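# Sort undersized pins into reject tray, others to job tray

## Task

Compare every pin against the master pin marked with a black band: any pin whose size falls short of the master's by more than 0.005 mm goes into the reject tray, and every other pin goes into the job tray. The master itself must end up in neither tray. Finish with both grippers open and the arms moved away from the parts.

## Robot and tools

Robot: two arms, left_arm and right_arm, mounted on opposite sides of the table. In the scene frame (origin at table centre, +z up, table top at z = 0.020 m) left_arm's base sits at (-0.024, +0.469, +0.039) with quat_wxyz (+0.713, 0, 0, -0.702), and right_arm's at (-0.040, -0.462, +0.039) with quat_wxyz (+0.704, 0, 0, +0.710). Both bases have +z up. The arm names do not correspond to the left or right of any image.

Frames: every hand position, orientation, velocity and target for an arm, and that arm's wrist camera pose, is expressed in that arm's own base frame. The fixed camera and the table use the scene frame. Printed hand poses can be off by a few centimetres, more when the arm is stretched.

Gripper: fingers extend along the gripper's +x axis and close along its y axis. end_effector_position is the midpoint between the fingers, roughly 3 to 4 cm short of the tips; only the outermost 1.5 cm of each finger's inner face is flat.

Row format (used by all motion tools): 16 plain numbers covering both arms, always all 16 even if one arm stays put: x, y, z, qw, qx, qy, qz, opening for left_arm, then the same eight for right_arm. x, y, z is an absolute goal for that gripper's end_effector_position in metres, in that arm's base frame; the quaternion is an absolute orientation goal, w first. Opening runs from -1 to +1: +1 is fully open (0.080 m), empty fingers touch near -0.78, and values below that add nothing. Closing from fully open needs about 0.6 s. To keep an arm idle, resend the exact pose and opening it reported in the last result before it stopped; to keep orientation fixed, repeat one chosen quaternion rather than copying a drifted reading. A 0 in an opening slot is a real command.

execute_actions(actions, cameras): actions is a list of actions; each action is a list of 1 to 15 rows, each row lasting one 1/30 s control step, and a short list repeats its final row until 15 steps (0.5 s) are used. An empty list just reports state. An action is rejected for both arms if any target lies more than 0.6 m from that gripper's current position along any of the gripper's axes; if the first action fails this against the last reported state, or any action is malformed, nothing runs. Each step the controller limits the command to 70 mm and 16 degrees from the measured pose, so a far target may need several actions; the result's Hand target line shows where each arm is actually being sent.

move(target, speed, blend, opening_speed, blocking, cameras): drives each gripper in a straight line toward one row, or through a list of up to 15 rows (sharing a 10 s cap). speed is m/s, 0.002 to 0.5, default 0.25 (rotation up to twice that in rad/s), one value or one per target. blend, in m, rounds corners in a list (0 = stop at each). opening_speed, at least 0.2 per second on the -1..+1 scale, ramps the openings. Openings from the first row are sent at the start; openings in later rows are applied only after all arms halt there. blocking=false returns after about 0.5 s while motion continues; a new move takes over from the running one. The result adds a move: line, e.g. done, off_target, moving, held, fault or blocked, plus limits such as paced (pose clipped) or held (steps withheld). blocked means the gripper stopped well short, usually against something, and the arms now hold still. Paths ignore obstacles and the other arm; faster moves lag and overshoot more, and hit harder. Do not route a path close to an arm's own base; go around it.

wait(seconds 0 to 10, cameras): lets time pass holding the last commands; a running move continues. stop(cameras): brakes a running move. zoom_image(camera, region): camera is cam_high, cam_left_wrist or cam_right_wrist; region is [x0, y0, x1, y1] in pixels of that camera's latest image (896x504, origin top-left), at most 504 by 504. show_instructions(): shows the reference instrument sheet. read_manual(section="licences"): licence text only. finished_scene(scene): give the current scene number; irreversible.

Results: per arm, end_effector_position, end_effector_quat_wxyz, velocities (omitted when joint velocities read within noise), Joint positions (last entry is finger opening in metres), grip_measured on the -1..+1 scale, Joint torques, External joint torques (outside pushes, friction, held weight), Tool commands, and for execute_actions some per-step positions. grip_measured may be off by about 1 mm and reads up to 3 mm narrower than a firmly squeezed part. To grip, command about 0.08 below the reading at first contact.

Avoid: dropping pins or releasing them while moving; anything leaving the table; fast contacts or targets far beyond a contact point; the two grippers or arms colliding. Contact torque reaching a joint limit (waist 18.2, shoulder 22.5, elbow 22.4, wrist pitch 5.92, wrist yaw 5.9, wrist roll 5.54 N m) halts that arm for 10 s. Holding loads or straining toward unreachable poses heats motors; MOTOR HOT appears from 50 C and an over-temperature hold at 95 C. Small commands may not move, or may drift sideways; check the result and correct tilt. Occasional tugs on held parts or pushes on loose ones may occur.

Each tool is called after "Request:" as a command line: name --argument value for each argument, lists and objects as JSON in quotes; but a table of rows of numbers goes row by row, as --pt "numbers of a row", without its own name.

Reference images:

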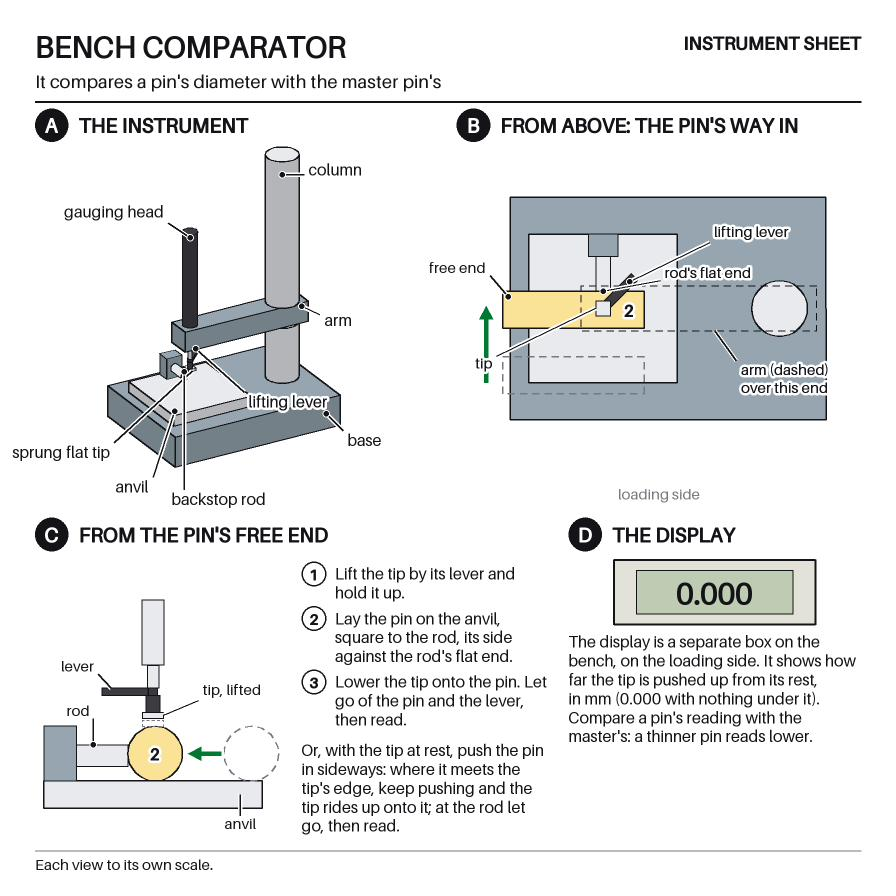

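## Session

Request:
execute_actions --actions '[]'

Scene clock: 0.00 s.
left_arm: end_effector_position=(+0.2557, -0.0317, +0.3216) grip_measured=+0.994 end_effector_quat_wxyz=(+0.906, +0.383, +0.040, -0.174) | right_arm: end_effector_position=(+0.2594, -0.3623, +0.2218) grip_measured=+1.000 end_effector_quat_wxyz=(+0.837, +0.469, +0.115, -0.255)
Joint positions: left_arm=[0.096 0.689 0.841 -0.376 0.382 0.854 0.08] | right_arm=[-1.172 1.633 1.227 -0.2 -0.711 0.514 0.08]
Joint velocities: within noise
Joint torques (N m): no reading
External joint torques (N m): no reading
Heat: left arm: hottest wrist pitch 35 °C (+0.0 °C/min); right arm: hottest wrist pitch 29 °C (+0.0 °C/min).
Hand target: left_arm +0.2554, -0.0317, +0.3226; +0.906, +0.384, +0.039, -0.173 | right_arm +0.2595, -0.3623, +0.2220; +0.838, +0.469, +0.114, -0.255
Tool commands: left_gripper/opening=+0.99424 right_gripper/opening=+1.0

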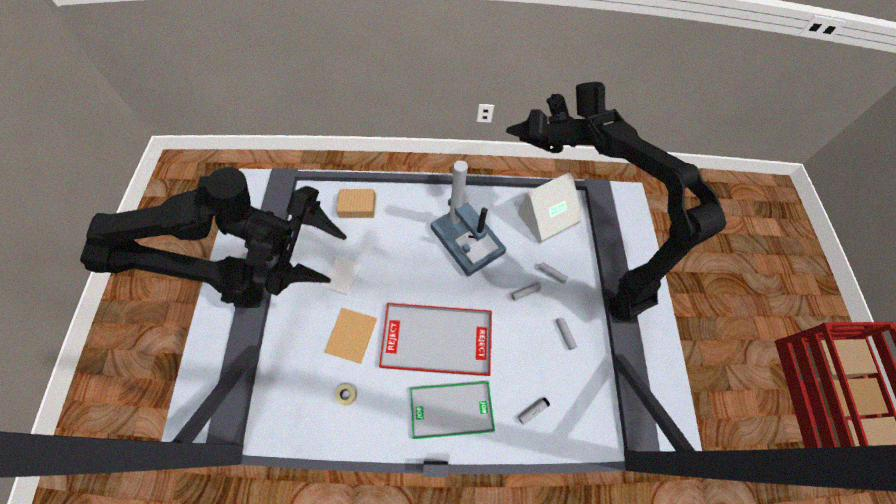

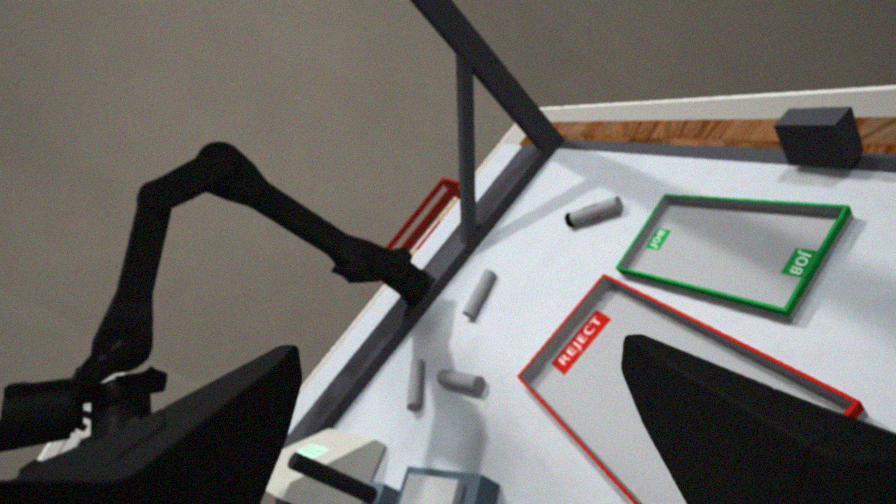

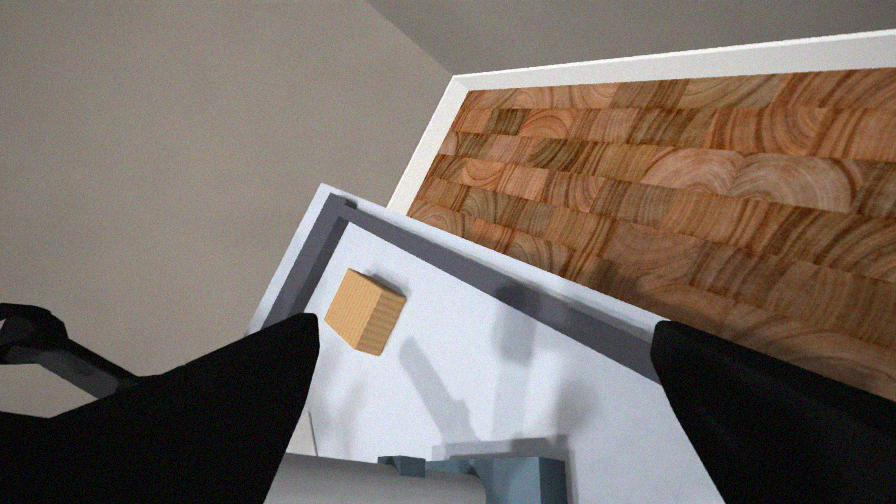

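Request:
zoom_image --camera "cam_high" --region '[400, 150, 600, 290]'

Request:
zoom_image --camera "cam_high" --region '[480, 250, 620, 440]'

Request:
zoom_image --camera "cam_high" --region '[200, 150, 500, 480]'

Request:
zoom_image --camera "cam_left_wrist" --region '[250, 180, 650, 500]'

Scaled by 2.520 from the camera's 896x504 image, which has a finer 1280x720 frame.

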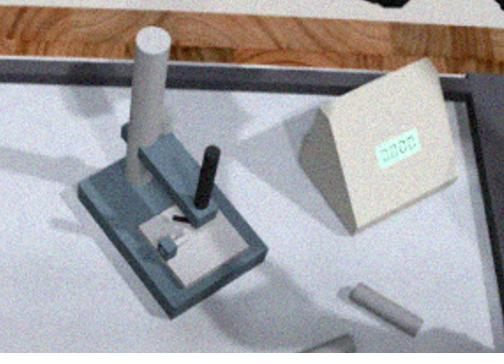

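Scaled by 2.653 from the camera's 896x504 image, which has a finer 1280x720 frame.

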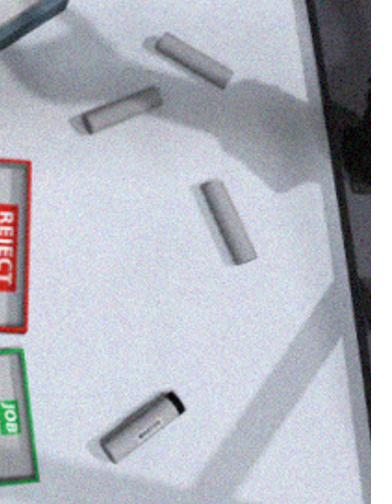

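Scaled by 1.527 from the camera's 896x504 image, which has a finer 1280x720 frame.

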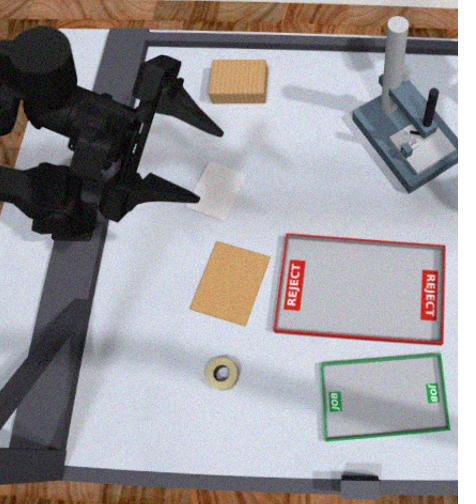

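Scaled by 1.260 from the camera's 896x504 image, which has a finer 1280x720 frame.

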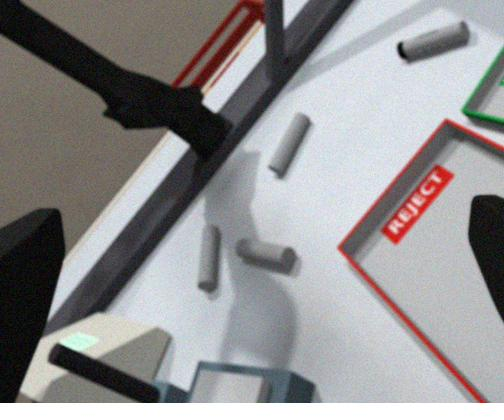

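Request:
zoom_image --camera "cam_high" --region '[530, 190, 580, 220]'

Request:
zoom_image --camera "cam_left_wrist" --region '[250, 420, 450, 504]'

Request:
zoom_image --camera "cam_high" --region '[420, 190, 520, 280]'

Scaled by 10.080 from the camera's 896x504 image, which has a finer 1280x720 frame.

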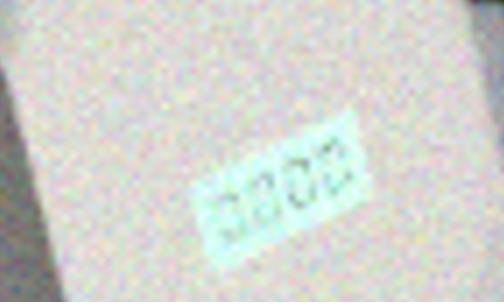

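Scaled by 2.520 from the camera's 896x504 image, which has a finer 1280x720 frame.

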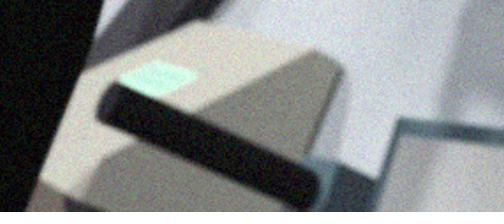

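Scaled by 5.040 from the camera's 896x504 image, which has a finer 1280x720 frame.

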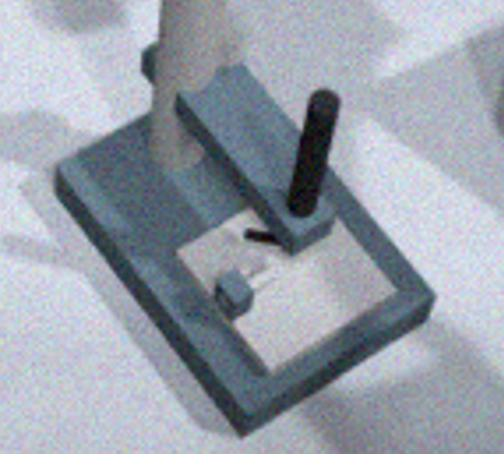

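Request:
move --pt "0.2554 -0.0317 0.3226 0.906 0.384 0.039 -0.173 0.99424 0.26 -0.30 0.33 0.837 0.469 0.115 -0.255 1" --pt "0.2554 -0.0317 0.3226 0.906 0.384 0.039 -0.173 0.99424 0.24 -0.02 0.30 0.707 0 0.707 0 1" --blend '[0.03,0]'

Scene clock: 115.37 s.
left_arm: end_effector_position=(+0.2557, -0.0317, +0.3216) grip_measured=+0.994 end_effector_quat_wxyz=(+0.906, +0.383, +0.040, -0.174) | right_arm: end_effector_position=(+0.2424, -0.0208, +0.3000) grip_measured=+1.000 end_effector_quat_wxyz=(+0.822, -0.010, +0.569, -0.011)
Joint positions: left_arm=[0.096 0.689 0.841 -0.376 0.382 0.854 0.08] | right_arm=[-0.087 1.337 1.703 -1.575 -0.002 -0.085 0.08]
Joint velocities: within noise
Joint torques (N m): left_arm=[-0.08 -0.9 7.5 1.74 -0.04 -0.03] | right_arm=[0.34 -4.77 4.19 0.53 0.05 0.08]
External joint torques (N m): left_arm=[-0.09 -0.17 0.93 0.08 -0.1 0.01] | right_arm=[0.33 -1.36 -1.06 -0.4 0.06 0.07]
Heat: left arm: hottest wrist pitch 47 °C (+2.0 °C/min); right arm: hottest shoulder 34 °C (+3.0 °C/min).
Hand target: left_arm +0.2554, -0.0317, +0.3226; +0.906, +0.384, +0.039, -0.173 | right_arm +0.2402, -0.0200, +0.2993; +0.822, -0.010, +0.569, -0.011
Off the commanded pose: left_arm 0.001 m, 0 deg | right_arm 0.003 m, 21 deg; orientation clipped.
joint sent to its limit (right arm) — joint 4 (wrist pitch), lower limit. The joint targets are off in orientation, not in position.
move: off_target (right_arm); limits=paced

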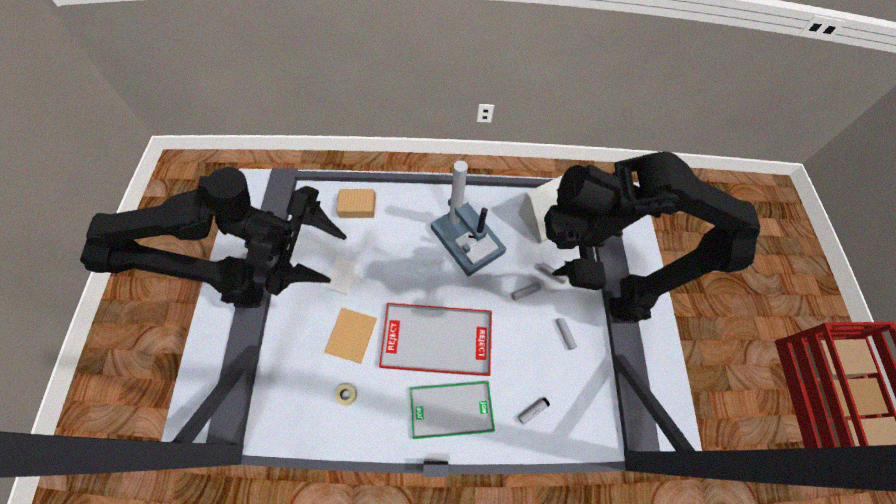

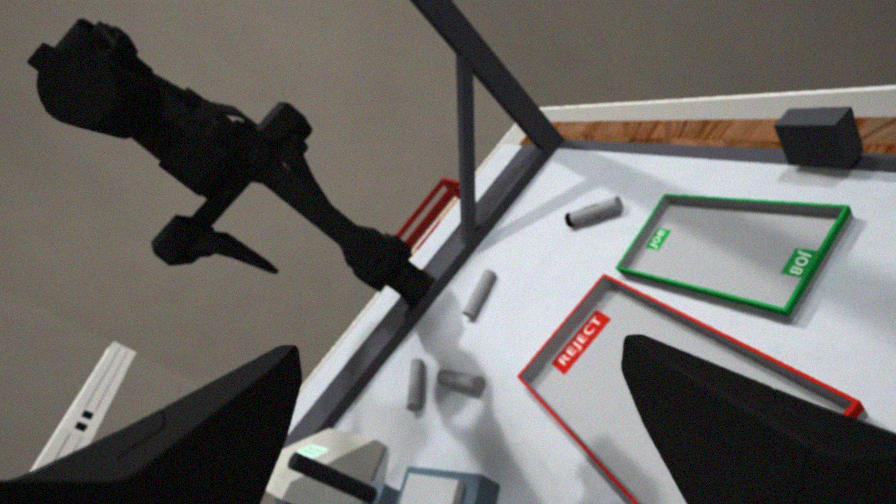

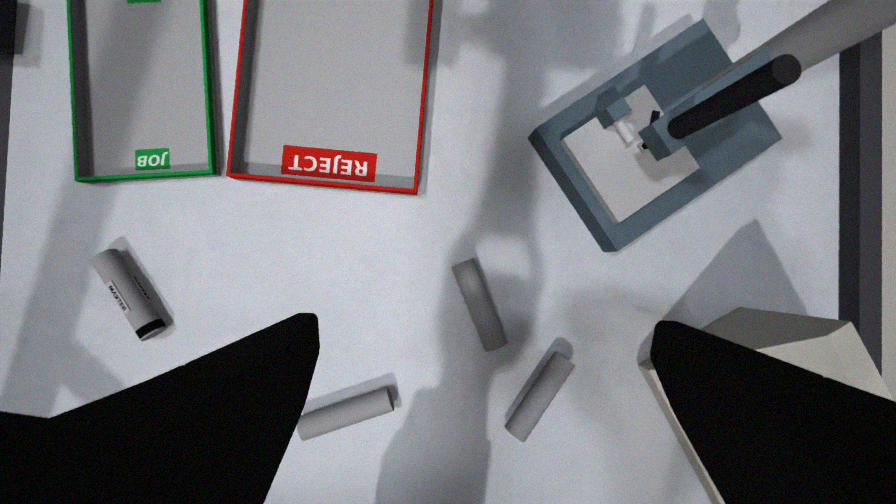

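Request:
zoom_image --camera "cam_right_wrist" --region '[500, 0, 896, 504]'

Request:
zoom_image --camera "cam_right_wrist" --region '[520, 60, 720, 240]'

Scaled by 1.000.

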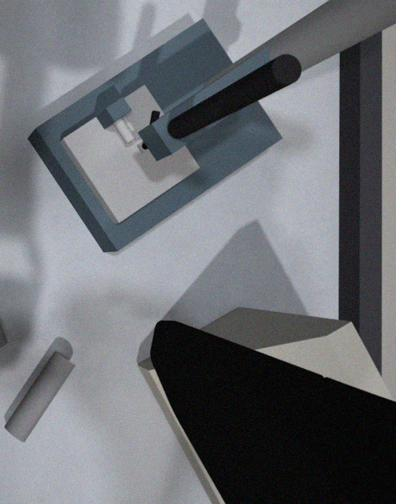

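Scaled by 2.520 from the camera's 896x504 image, which has a finer 1280x720 frame.

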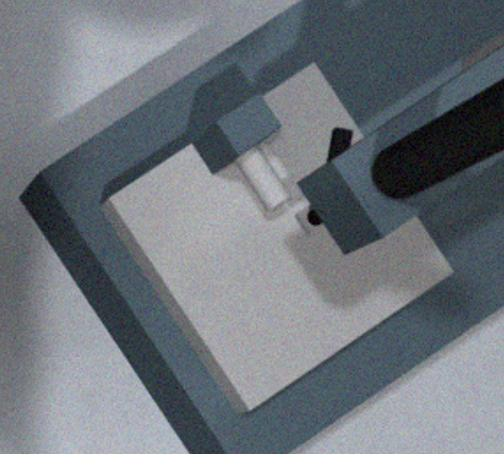

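Request:
move --target '[0.26,-0.03,0.24,0.793,0,0.609,0,0.99424,0.22,-0.109,0.277,0.658,0.259,0.259,-0.658,1]'

Scene clock: 291.73 s.
left_arm: end_effector_position=(+0.2576, -0.0300, +0.2383) grip_measured=+0.994 end_effector_quat_wxyz=(+0.792, +0.003, +0.610, -0.001) | right_arm: end_effector_position=(+0.2201, -0.1084, +0.2799) grip_measured=+1.000 end_effector_quat_wxyz=(+0.683, +0.271, +0.247, -0.631)
Joint positions: left_arm=[-0.138 1.37 1.482 -1.427 -0.038 -0.128 0.08] | right_arm=[0.006 1.357 1.474 -1.575 0.817 1.498 0.08]
Joint velocities: within noise
Joint torques (N m): left_arm=[0.22 -3.2 7.97 0.61 0.01 -0.12] | right_arm=[-0.37 -3.39 4.3 0.11 0.64 0.18]
External joint torques (N m): left_arm=[0.2 0.99 2.22 -0.16 0.05 -0.12] | right_arm=[-0.36 0.45 -1.15 -0.34 0.13 0.18]
Heat: left arm: hottest wrist pitch 49 °C (+0.0 °C/min); right arm: hottest wrist pitch 32 °C (+0.0 °C/min). Fold the left arm in close to its base, or ease its load, before you think long.
Hand target: left_arm +0.2600, -0.0300, +0.2400; +0.793, +0.000, +0.609, +0.000 | right_arm +0.2200, -0.1095, +0.2766; +0.680, +0.267, +0.250, -0.636
Off the commanded pose: left_arm 0.003 m, 0 deg | right_arm 0.003 m, 5 deg.
MOTOR HOT: joint 4 (wrist pitch) of the left arm reports 49 °C; the controller stops that arm at 95 °C. To cool a motor, set the load down, stop pushing, or move to a pose that needs little force.
joint sent to its limit (right arm) — joint 4 (wrist pitch), lower limit. The joint targets are off in orientation, not in position.
move: off_target (right_arm)

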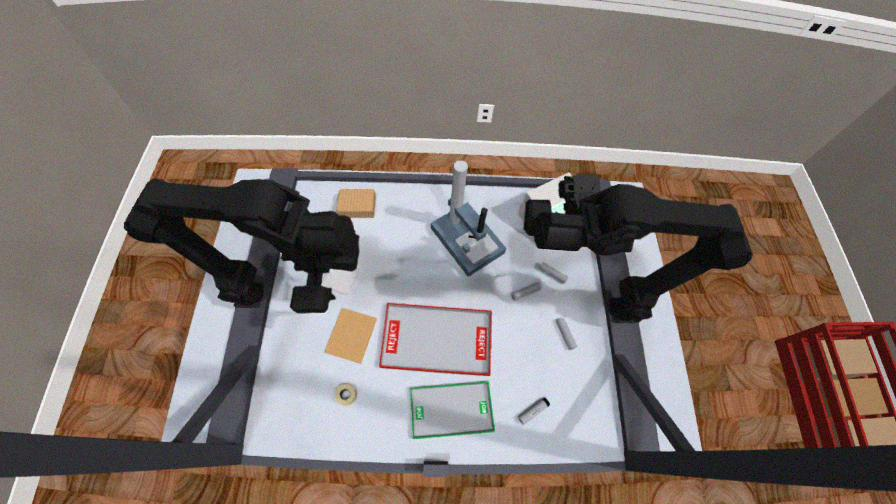

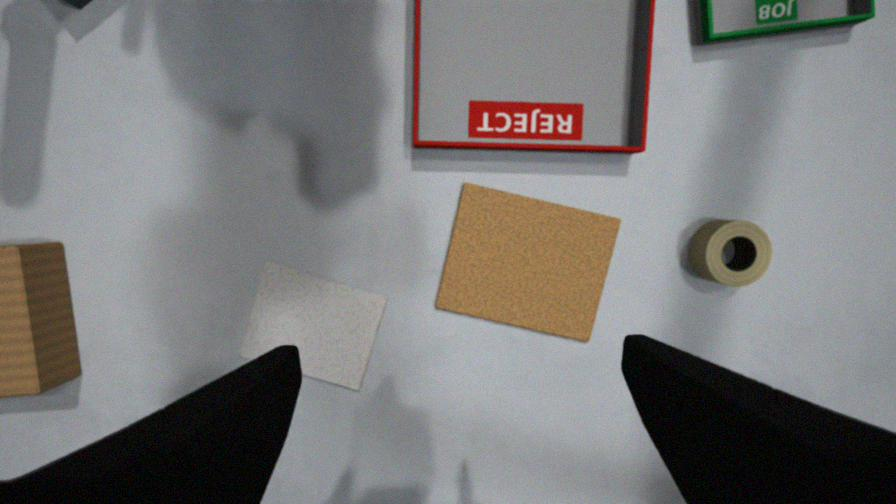

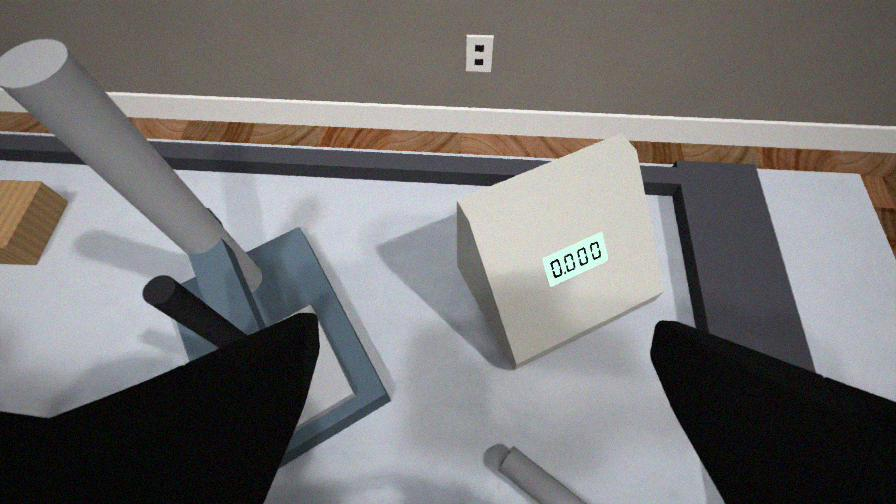

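Request:
move --target '[0.26,-0.03,0.24,0.793,0,0.609,0,0.99424,0.25,-0.032,0.10,0.6964,-0.1228,0.6964,0.1228,0.2]' --cameras '["cam_right_wrist"]'

Scene clock: 365.80 s.
left_arm: end_effector_position=(+0.2576, -0.0301, +0.2382) grip_measured=+0.994 end_effector_quat_wxyz=(+0.792, +0.003, +0.610, -0.001) | right_arm: end_effector_position=(+0.2489, -0.0328, +0.1009) grip_measured=+0.203 end_effector_quat_wxyz=(+0.699, -0.122, +0.695, +0.119)
Joint positions: left_arm=[-0.138 1.37 1.482 -1.427 -0.037 -0.128 0.08] | right_arm=[-0.129 1.503 1.072 -1.134 0.003 -0.471 0.044]
Joint velocities: within noise
Joint torques (N m): left_arm=[0.24 -3.23 7.96 0.64 0.01 -0.11] | right_arm=[0.2 -4.45 6.14 0 -0.14 -0.14]
External joint torques (N m): left_arm=[0.22 0.97 2.25 -0.11 0.04 -0.11] | right_arm=[0.19 0.71 0.47 -0.34 -0.11 -0.14]
Heat: left arm: hottest wrist pitch 40 °C (-5.0 °C/min); right arm: hottest elbow 31 °C (+0.0 °C/min).
Hand target: left_arm +0.2600, -0.0300, +0.2400; +0.793, +0.000, +0.609, +0.000 | right_arm +0.2499, -0.0320, +0.1000; +0.696, -0.123, +0.696, +0.123
Off the commanded pose: left_arm 0.003 m, 0 deg | right_arm 0.002 m, 1 deg.
MOTOR HOT: cleared for the motors of the left arm.
move: done
Images, in order (width x height): cam_right_wrist 896x504.

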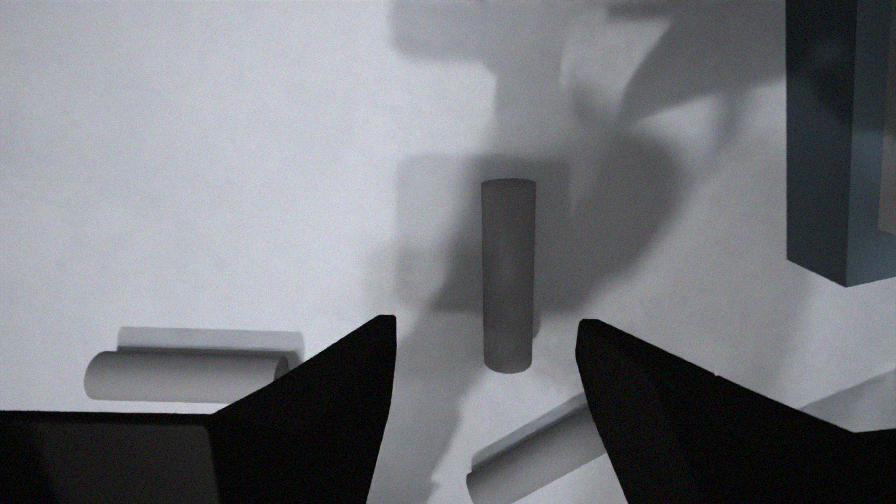

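Request:
move --target '[0.26,-0.03,0.24,0.793,0,0.609,0,0.99424,0.2608,-0.0442,0.055,0.6964,-0.1228,0.6964,0.1228,0.2]' --cameras '["cam_right_wrist"]'

Scene clock: 380.70 s.
left_arm: end_effector_position=(+0.2576, -0.0301, +0.2382) grip_measured=+0.994 end_effector_quat_wxyz=(+0.792, +0.003, +0.610, -0.001) | right_arm: end_effector_position=(+0.2634, -0.0440, +0.0593) grip_measured=+0.203 end_effector_quat_wxyz=(+0.702, -0.125, +0.691, +0.120)
Joint positions: left_arm=[-0.138 1.37 1.482 -1.427 -0.037 -0.128 0.08] | right_arm=[-0.164 1.601 0.996 -0.95 0.002 -0.512 0.044]
Joint velocities: within noise
Joint torques (N m): left_arm=[0.22 -3.2 7.93 0.63 0.02 -0.1] | right_arm=[-0.3 -5.01 4.21 0.2 -0.1 -0.16]
External joint torques (N m): left_arm=[0.21 1.05 2.18 -0.11 0.05 -0.1] | right_arm=[-0.3 0.61 -1.2 -0.16 -0.07 -0.16]
Heat: left arm: hottest wrist pitch 40 °C (-3.0 °C/min); right arm: hottest elbow 32 °C (+1.0 °C/min).
Hand target: left_arm +0.2600, -0.0300, +0.2400; +0.793, +0.000, +0.609, +0.000 | right_arm +0.2607, -0.0442, +0.0550; +0.696, -0.123, +0.696, +0.123
Off the commanded pose: left_arm 0.003 m, 0 deg | right_arm 0.005 m, 1 deg.
move: done
Images, in order (width x height): cam_right_wrist 896x504.

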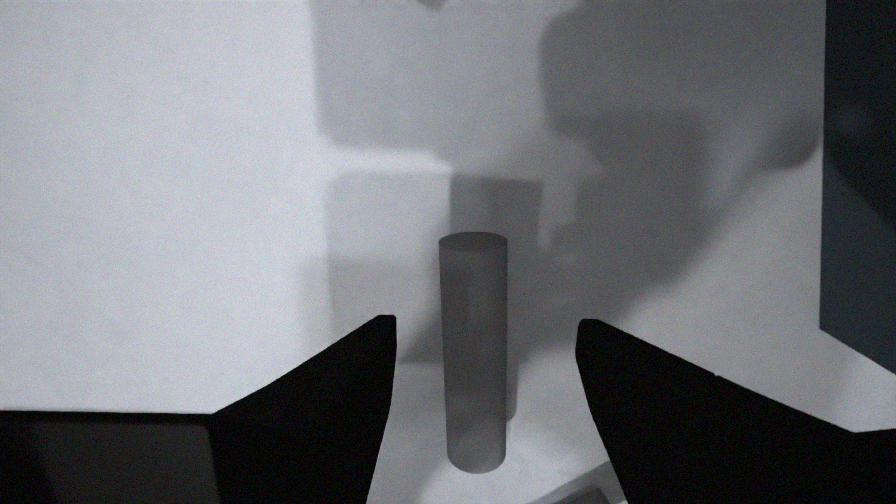

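Request:
move --target '[0.26,-0.03,0.24,0.793,0,0.609,0,0.99424,0.2588,-0.0442,0.019,0.6964,-0.1228,0.6964,0.1228,0.2]' --cameras '["cam_right_wrist"]' --speed 0.1

Scene clock: 390.30 s.
left_arm: end_effector_position=(+0.2576, -0.0301, +0.2382) grip_measured=+0.994 end_effector_quat_wxyz=(+0.792, +0.003, +0.610, -0.001) | right_arm: end_effector_position=(+0.2620, -0.0441, +0.0232) grip_measured=+0.203 end_effector_quat_wxyz=(+0.702, -0.125, +0.691, +0.120)
Joint positions: left_arm=[-0.138 1.37 1.482 -1.427 -0.037 -0.128 0.08] | right_arm=[-0.166 1.658 0.899 -0.796 0.002 -0.513 0.044]
Joint velocities: within noise
Joint torques (N m): left_arm=[0.25 -3.22 7.95 0.62 0.01 -0.12] | right_arm=[-0.34 -5.03 3.86 0.21 -0.11 -0.16]
External joint torques (N m): left_arm=[0.25 0.97 2.23 -0.14 0.04 -0.12] | right_arm=[-0.35 0.68 -1.17 -0.14 -0.07 -0.16]
Heat: left arm: hottest wrist pitch 40 °C (-2.0 °C/min); right arm: hottest elbow 32 °C (+1.0 °C/min).
Hand target: left_arm +0.2600, -0.0300, +0.2400; +0.793, +0.000, +0.609, +0.000 | right_arm +0.2587, -0.0441, +0.0191; +0.696, -0.123, +0.696, +0.123
Off the commanded pose: left_arm 0.003 m, 0 deg | right_arm 0.005 m, 1 deg.
move: done
Images, in order (width x height): cam_right_wrist 896x504.

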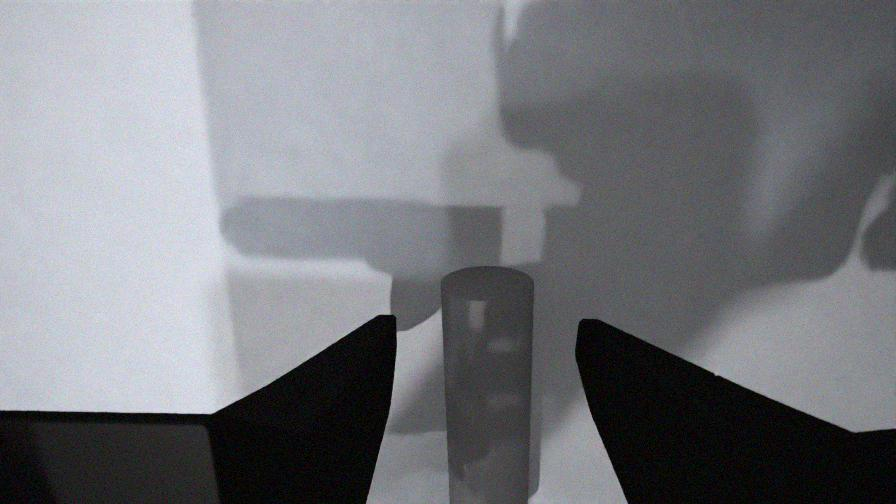

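Request:
move --pt "0.26 -0.03 0.24 0.793 0 0.609 0 0.99424 0.2588 -0.0442 0.0145 0.6964 -0.1228 0.6964 0.1228 0.2" --pt "0.26 -0.03 0.24 0.793 0 0.609 0 0.99424 0.2588 -0.0442 0.0145 0.6964 -0.1228 0.6964 0.1228 -0.43" --cameras '["cam_right_wrist"]' --speed 0.1 --opening_speed 1.0

Scene clock: 401.37 s.
left_arm: end_effector_position=(+0.2576, -0.0301, +0.2382) grip_measured=+0.994 end_effector_quat_wxyz=(+0.792, +0.003, +0.610, -0.001) | right_arm: end_effector_position=(+0.2621, -0.0441, +0.0188) grip_measured=-0.363 end_effector_quat_wxyz=(+0.702, -0.125, +0.691, +0.120)
Joint positions: left_arm=[-0.138 1.37 1.482 -1.427 -0.037 -0.128 0.08] | right_arm=[-0.166 1.668 0.89 -0.776 0.001 -0.513 0.019]
Joint velocities: within noise
Joint torques (N m): left_arm=[0.24 -3.27 7.93 0.62 0.02 -0.11] | right_arm=[-0.29 -5.08 3.8 0.21 -0.09 -0.14]
External joint torques (N m): left_arm=[0.23 0.97 2.21 -0.12 0.06 -0.11] | right_arm=[-0.28 0.73 -1.27 -0.17 -0.06 -0.14]
Heat: left arm: hottest wrist pitch 40 °C (-1.0 °C/min); right arm: hottest elbow 32 °C (+1.0 °C/min).
Hand target: left_arm +0.2600, -0.0300, +0.2400; +0.793, +0.000, +0.609, +0.000 | right_arm +0.2587, -0.0442, +0.0146; +0.696, -0.123, +0.696, +0.123
Off the commanded pose: left_arm 0.003 m, 0 deg | right_arm 0.005 m, 1 deg.
move: done
Images, in order (width x height): cam_right_wrist 896x504.

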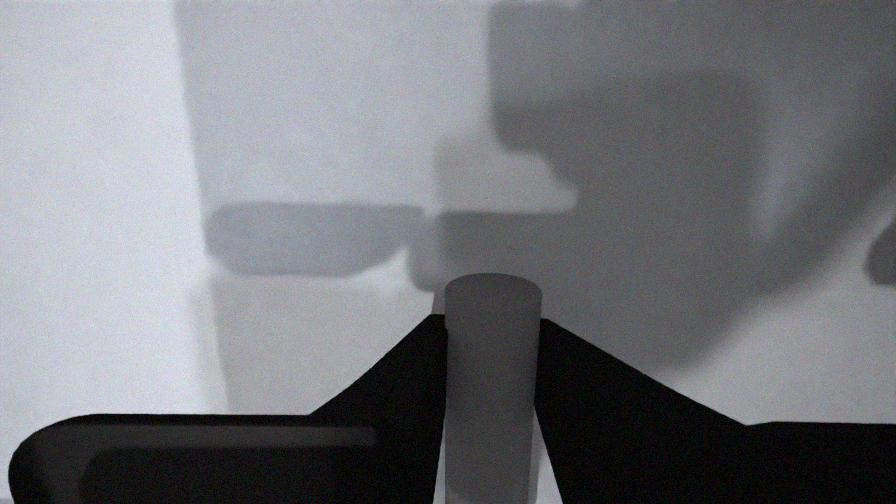

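Request:
move --pt "0.26 -0.03 0.24 0.793 0 0.609 0 0.99424 0.26 -0.044 0.11 0.6964 -0.1228 0.6964 0.1228 -0.44" --pt "0.26 -0.03 0.24 0.793 0 0.609 0 0.99424 0.2835 -0.12 0.16 0.2858 -0.7005 0.3725 0.5375 -0.44" --blend '[0.02,0]'

Scene clock: 440.33 s.
left_arm: end_effector_position=(+0.2576, -0.0301, +0.2382) grip_measured=+0.994 end_effector_quat_wxyz=(+0.792, +0.003, +0.610, -0.001) | right_arm: end_effector_position=(+0.2812, -0.1181, +0.1514) grip_measured=-0.363 end_effector_quat_wxyz=(-0.284, +0.691, -0.374, -0.549)
Joint positions: left_arm=[-0.138 1.37 1.482 -1.427 -0.037 -0.128 0.08] | right_arm=[-0.32 1.547 1.294 -1.141 0.158 -2.499 0.019]
Joint velocities: within noise
Joint torques (N m): left_arm=[0.24 -3.24 7.94 0.63 0.01 -0.11] | right_arm=[-0.37 -7.94 7.58 0.46 0.06 -0.18]
External joint torques (N m): left_arm=[0.23 0.96 2.18 -0.15 0.04 -0.11] | right_arm=[-0.34 -2.24 1.7 -0.07 -0.02 -0.17]
Heat: left arm: hottest wrist pitch 40 °C (+0.0 °C/min); right arm: hottest elbow 32 °C (+0.0 °C/min).
Hand target: left_arm +0.2600, -0.0300, +0.2400; +0.793, +0.000, +0.609, +0.000 | right_arm +0.2834, -0.1199, +0.1600; -0.286, +0.700, -0.372, -0.538
Off the commanded pose: left_arm 0.003 m, 0 deg | right_arm 0.009 m, 2 deg.
move: off_target (right_arm)

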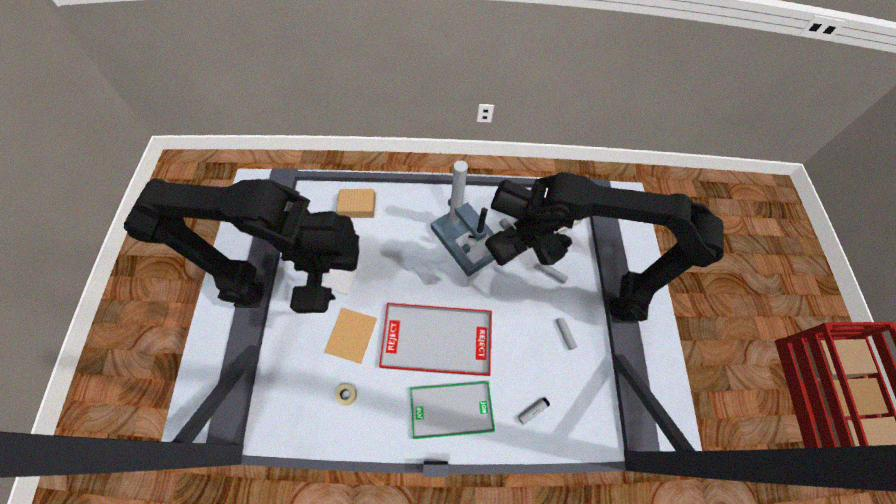

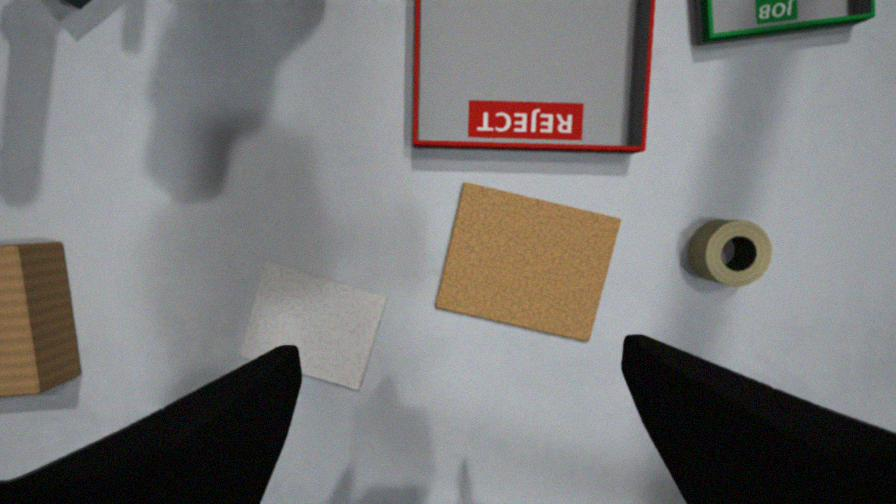

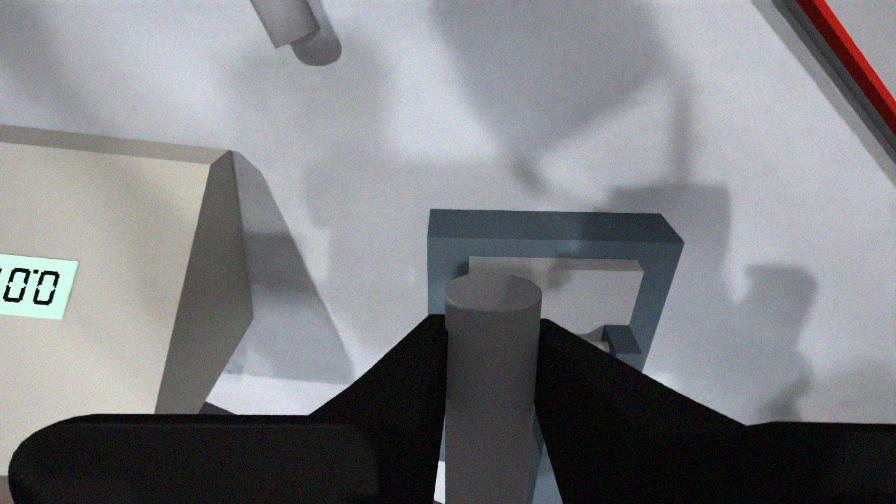

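Request:
move --target '[0.26,-0.03,0.24,0.793,0,0.609,0,0.99424,0.302,-0.158,0.098,0.2858,-0.7005,0.3725,0.5375,-0.44]' --speed 0.15

Scene clock: 497.47 s.
left_arm: end_effector_position=(+0.2576, -0.0301, +0.2382) grip_measured=+0.994 end_effector_quat_wxyz=(+0.792, +0.003, +0.610, -0.001) | right_arm: end_effector_position=(+0.3023, -0.1571, +0.1000) grip_measured=-0.363 end_effector_quat_wxyz=(-0.287, +0.701, -0.373, -0.535)
Joint positions: left_arm=[-0.138 1.37 1.482 -1.427 -0.037 -0.128 0.08] | right_arm=[-0.419 1.666 1.205 -0.883 0.137 -2.596 0.019]
Joint velocities: within noise
Joint torques (N m): left_arm=[0.25 -3.2 7.97 0.62 0 -0.12] | right_arm=[-0.3 -6.66 5.55 0.53 0.05 -0.15]
External joint torques (N m): left_arm=[0.23 1 2.24 -0.14 0.04 -0.12] | right_arm=[-0.29 -0.12 -0.26 -0.08 -0.01 -0.14]
Heat: left arm: hottest wrist pitch 39 °C (-1.0 °C/min); right arm: hottest shoulder 39 °C (+8.1 °C/min).
Hand target: left_arm +0.2600, -0.0300, +0.2400; +0.793, +0.000, +0.609, +0.000 | right_arm +0.3019, -0.1580, +0.0980; -0.286, +0.700, -0.373, -0.538
Off the commanded pose: left_arm 0.003 m, 0 deg | right_arm 0.002 m, 0 deg.
move: done

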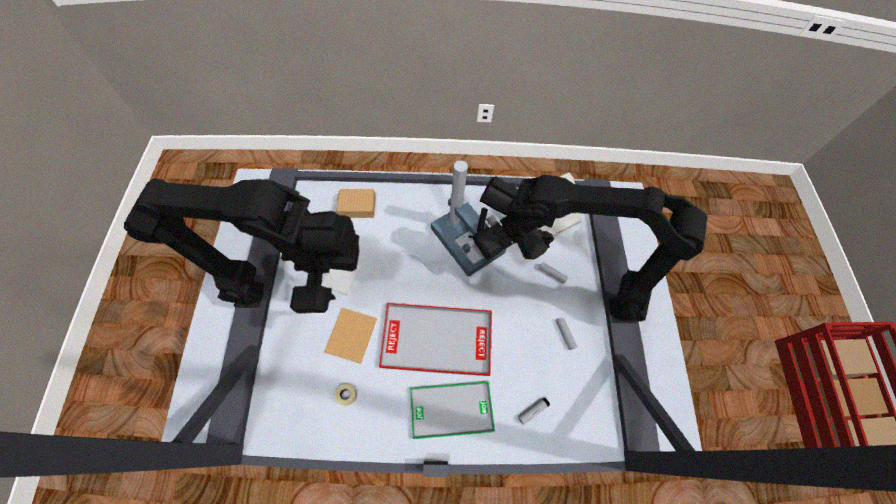

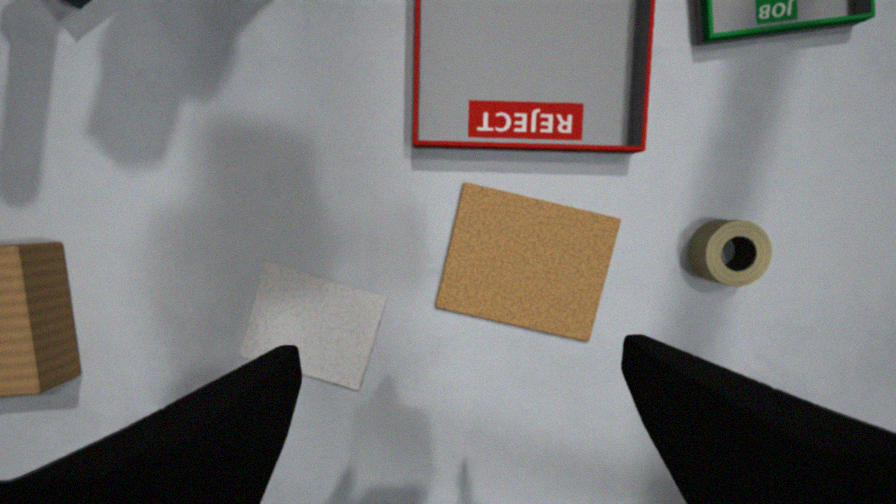

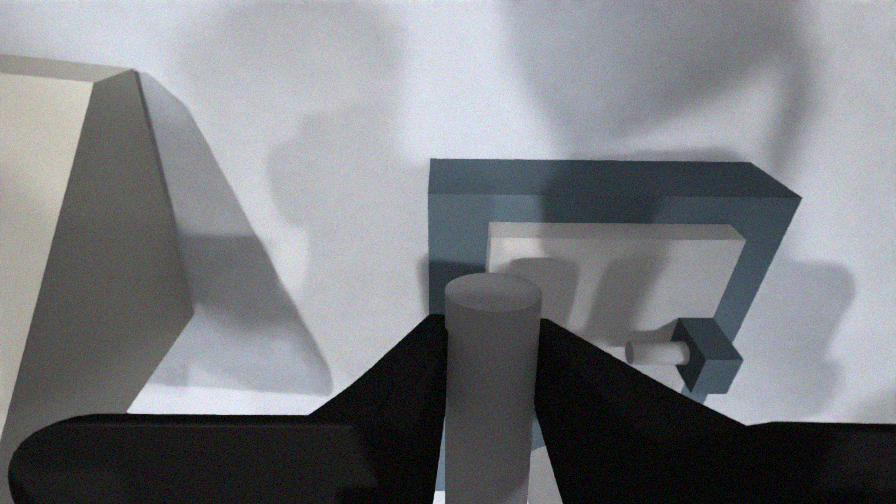

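Request:
move --pt "0.26 -0.03 0.24 0.793 0 0.609 0 0.99424 0.3126 -0.1535 0.083 0.2858 -0.7005 0.3725 0.5375 -0.44" --pt "0.26 -0.03 0.24 0.793 0 0.609 0 0.99424 0.3126 -0.1535 0.066 0.2858 -0.7005 0.3725 0.5375 -0.44" --speed '[0.1,0.03]' --cameras '["cam_right_wrist"]'

Scene clock: 519.87 s.
left_arm: end_effector_position=(+0.2576, -0.0301, +0.2382) grip_measured=+0.994 end_effector_quat_wxyz=(+0.792, +0.003, +0.610, -0.001) | right_arm: end_effector_position=(+0.3130, -0.1540, +0.0686) grip_measured=-0.363 end_effector_quat_wxyz=(-0.286, +0.703, -0.370, -0.536)
Joint positions: left_arm=[-0.138 1.37 1.482 -1.427 -0.037 -0.128 0.08] | right_arm=[-0.397 1.73 1.149 -0.764 0.139 -2.58 0.019]
Joint velocities: within noise
Joint torques (N m): left_arm=[0.22 -3.23 7.92 0.62 0.01 -0.12] | right_arm=[0.23 -6.79 5.08 0.53 0.2 0.17]
External joint torques (N m): left_arm=[0.23 1.04 2.16 -0.13 0.04 -0.12] | right_arm=[0.27 0.15 -0.64 -0.09 0.13 0.17]
Heat: left arm: hottest wrist pitch 39 °C (+0.0 °C/min); right arm: hottest shoulder 38 °C (+2.0 °C/min).
Hand target: left_arm +0.2600, -0.0300, +0.2400; +0.793, +0.000, +0.609, +0.000 | right_arm +0.3125, -0.1535, +0.0659; -0.286, +0.700, -0.373, -0.538
Off the commanded pose: left_arm 0.003 m, 0 deg | right_arm 0.003 m, 0 deg.
move: done
Images, in order (width x height): cam_right_wrist 896x504.

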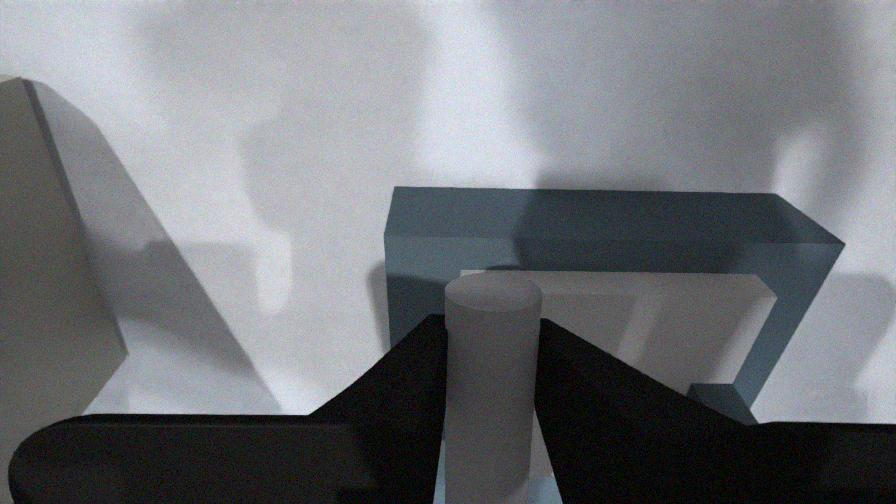

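Request:
move --target '[0.26,-0.03,0.24,0.793,0,0.609,0,0.99424,0.3126,-0.1535,0.060,0.2858,-0.7005,0.3725,0.5375,-0.44]' --speed 0.03 --cameras '["cam_right_wrist","cam_high"]'

Scene clock: 528.57 s.
left_arm: end_effector_position=(+0.2576, -0.0301, +0.2382) grip_measured=+0.994 end_effector_quat_wxyz=(+0.792, +0.003, +0.610, -0.001) | right_arm: end_effector_position=(+0.3131, -0.1540, +0.0628) grip_measured=-0.363 end_effector_quat_wxyz=(-0.286, +0.703, -0.370, -0.536)
Joint positions: left_arm=[-0.138 1.37 1.482 -1.427 -0.037 -0.128 0.08] | right_arm=[-0.397 1.738 1.134 -0.74 0.139 -2.58 0.019]
Joint velocities: within noise
Joint torques (N m): left_arm=[0.29 -3.23 7.95 0.64 0.01 -0.11] | right_arm=[0.24 -6.71 5.02 0.53 0.2 0.17]
External joint torques (N m): left_arm=[0.31 1.02 2.22 -0.11 0.04 -0.11] | right_arm=[0.23 0.26 -0.66 -0.09 0.14 0.17]
Heat: left arm: hottest wrist pitch 39 °C (+0.0 °C/min); right arm: hottest shoulder 37 °C (+0.0 °C/min).
Hand target: left_arm +0.2600, -0.0300, +0.2400; +0.793, +0.000, +0.609, +0.000 | right_arm +0.3125, -0.1535, +0.0600; -0.286, +0.700, -0.373, -0.538
Off the commanded pose: left_arm 0.003 m, 0 deg | right_arm 0.003 m, 0 deg.
move: done
Images, in order (width x height): cam_high 896x504, cam_right_wrist 896x504.

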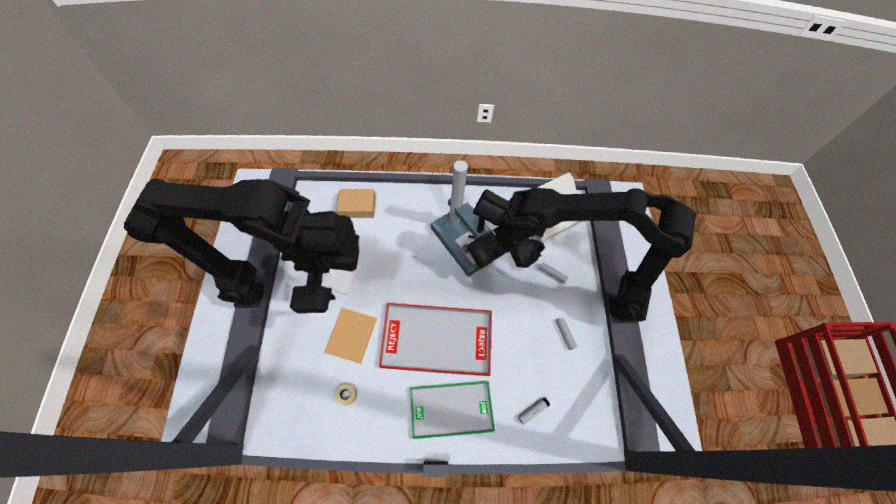

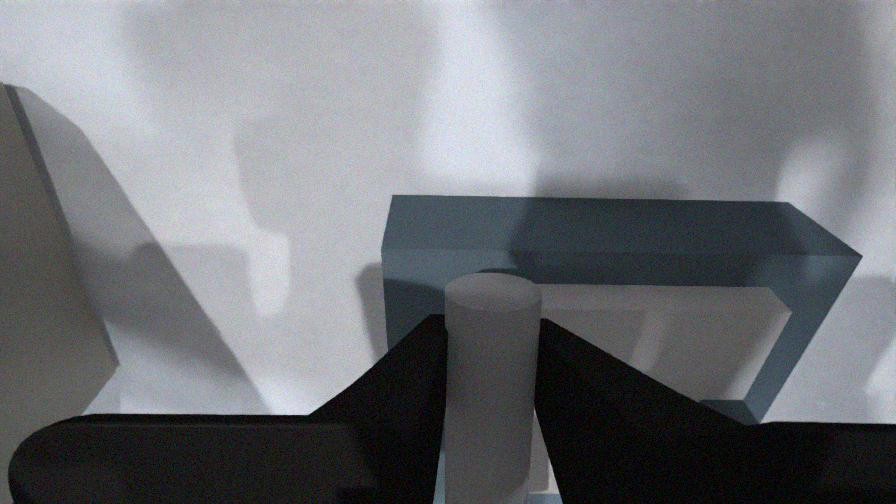

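Request:
move --target '[0.26,-0.03,0.24,0.793,0,0.609,0,0.99424,0.3126,-0.1535,0.055,0.2858,-0.7005,0.3725,0.5375,-0.44]' --speed 0.03 --cameras '["cam_right_wrist"]'

Scene clock: 543.30 s.
left_arm: end_effector_position=(+0.2576, -0.0301, +0.2382) grip_measured=+0.994 end_effector_quat_wxyz=(+0.792, +0.003, +0.610, -0.001) | right_arm: end_effector_position=(+0.3132, -0.1541, +0.0606) grip_measured=-0.363 end_effector_quat_wxyz=(-0.286, +0.704, -0.370, -0.535)
Joint positions: left_arm=[-0.138 1.37 1.482 -1.427 -0.037 -0.128 0.08] | right_arm=[-0.397 1.739 1.125 -0.727 0.14 -2.58 0.019]
Joint velocities: within noise
Joint torques (N m): left_arm=[0.22 -3.28 7.93 0.63 0.01 -0.12] | right_arm=[0.28 -6.12 4.43 1.01 0.16 0.16]
External joint torques (N m): left_arm=[0.19 0.98 2.16 -0.13 0.05 -0.12] | right_arm=[0.28 0.79 -1.19 0.4 0.09 0.17]
Heat: left arm: hottest wrist pitch 39 °C (+0.0 °C/min); right arm: hottest shoulder 38 °C (+0.0 °C/min).
Hand target: left_arm +0.2600, -0.0300, +0.2400; +0.793, +0.000, +0.609, +0.000 | right_arm +0.3125, -0.1534, +0.0550; -0.286, +0.700, -0.372, -0.538
Off the commanded pose: left_arm 0.003 m, 0 deg | right_arm 0.006 m, 1 deg.
move: done
Images, in order (width x height): cam_right_wrist 896x504.

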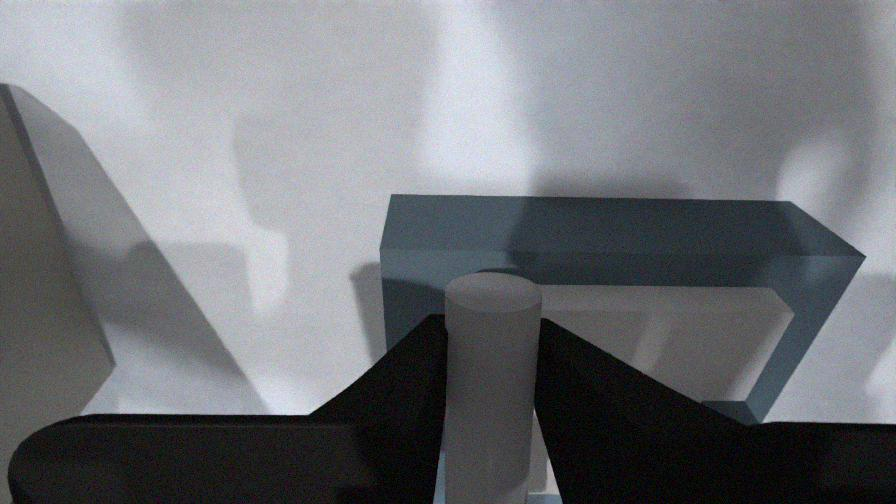

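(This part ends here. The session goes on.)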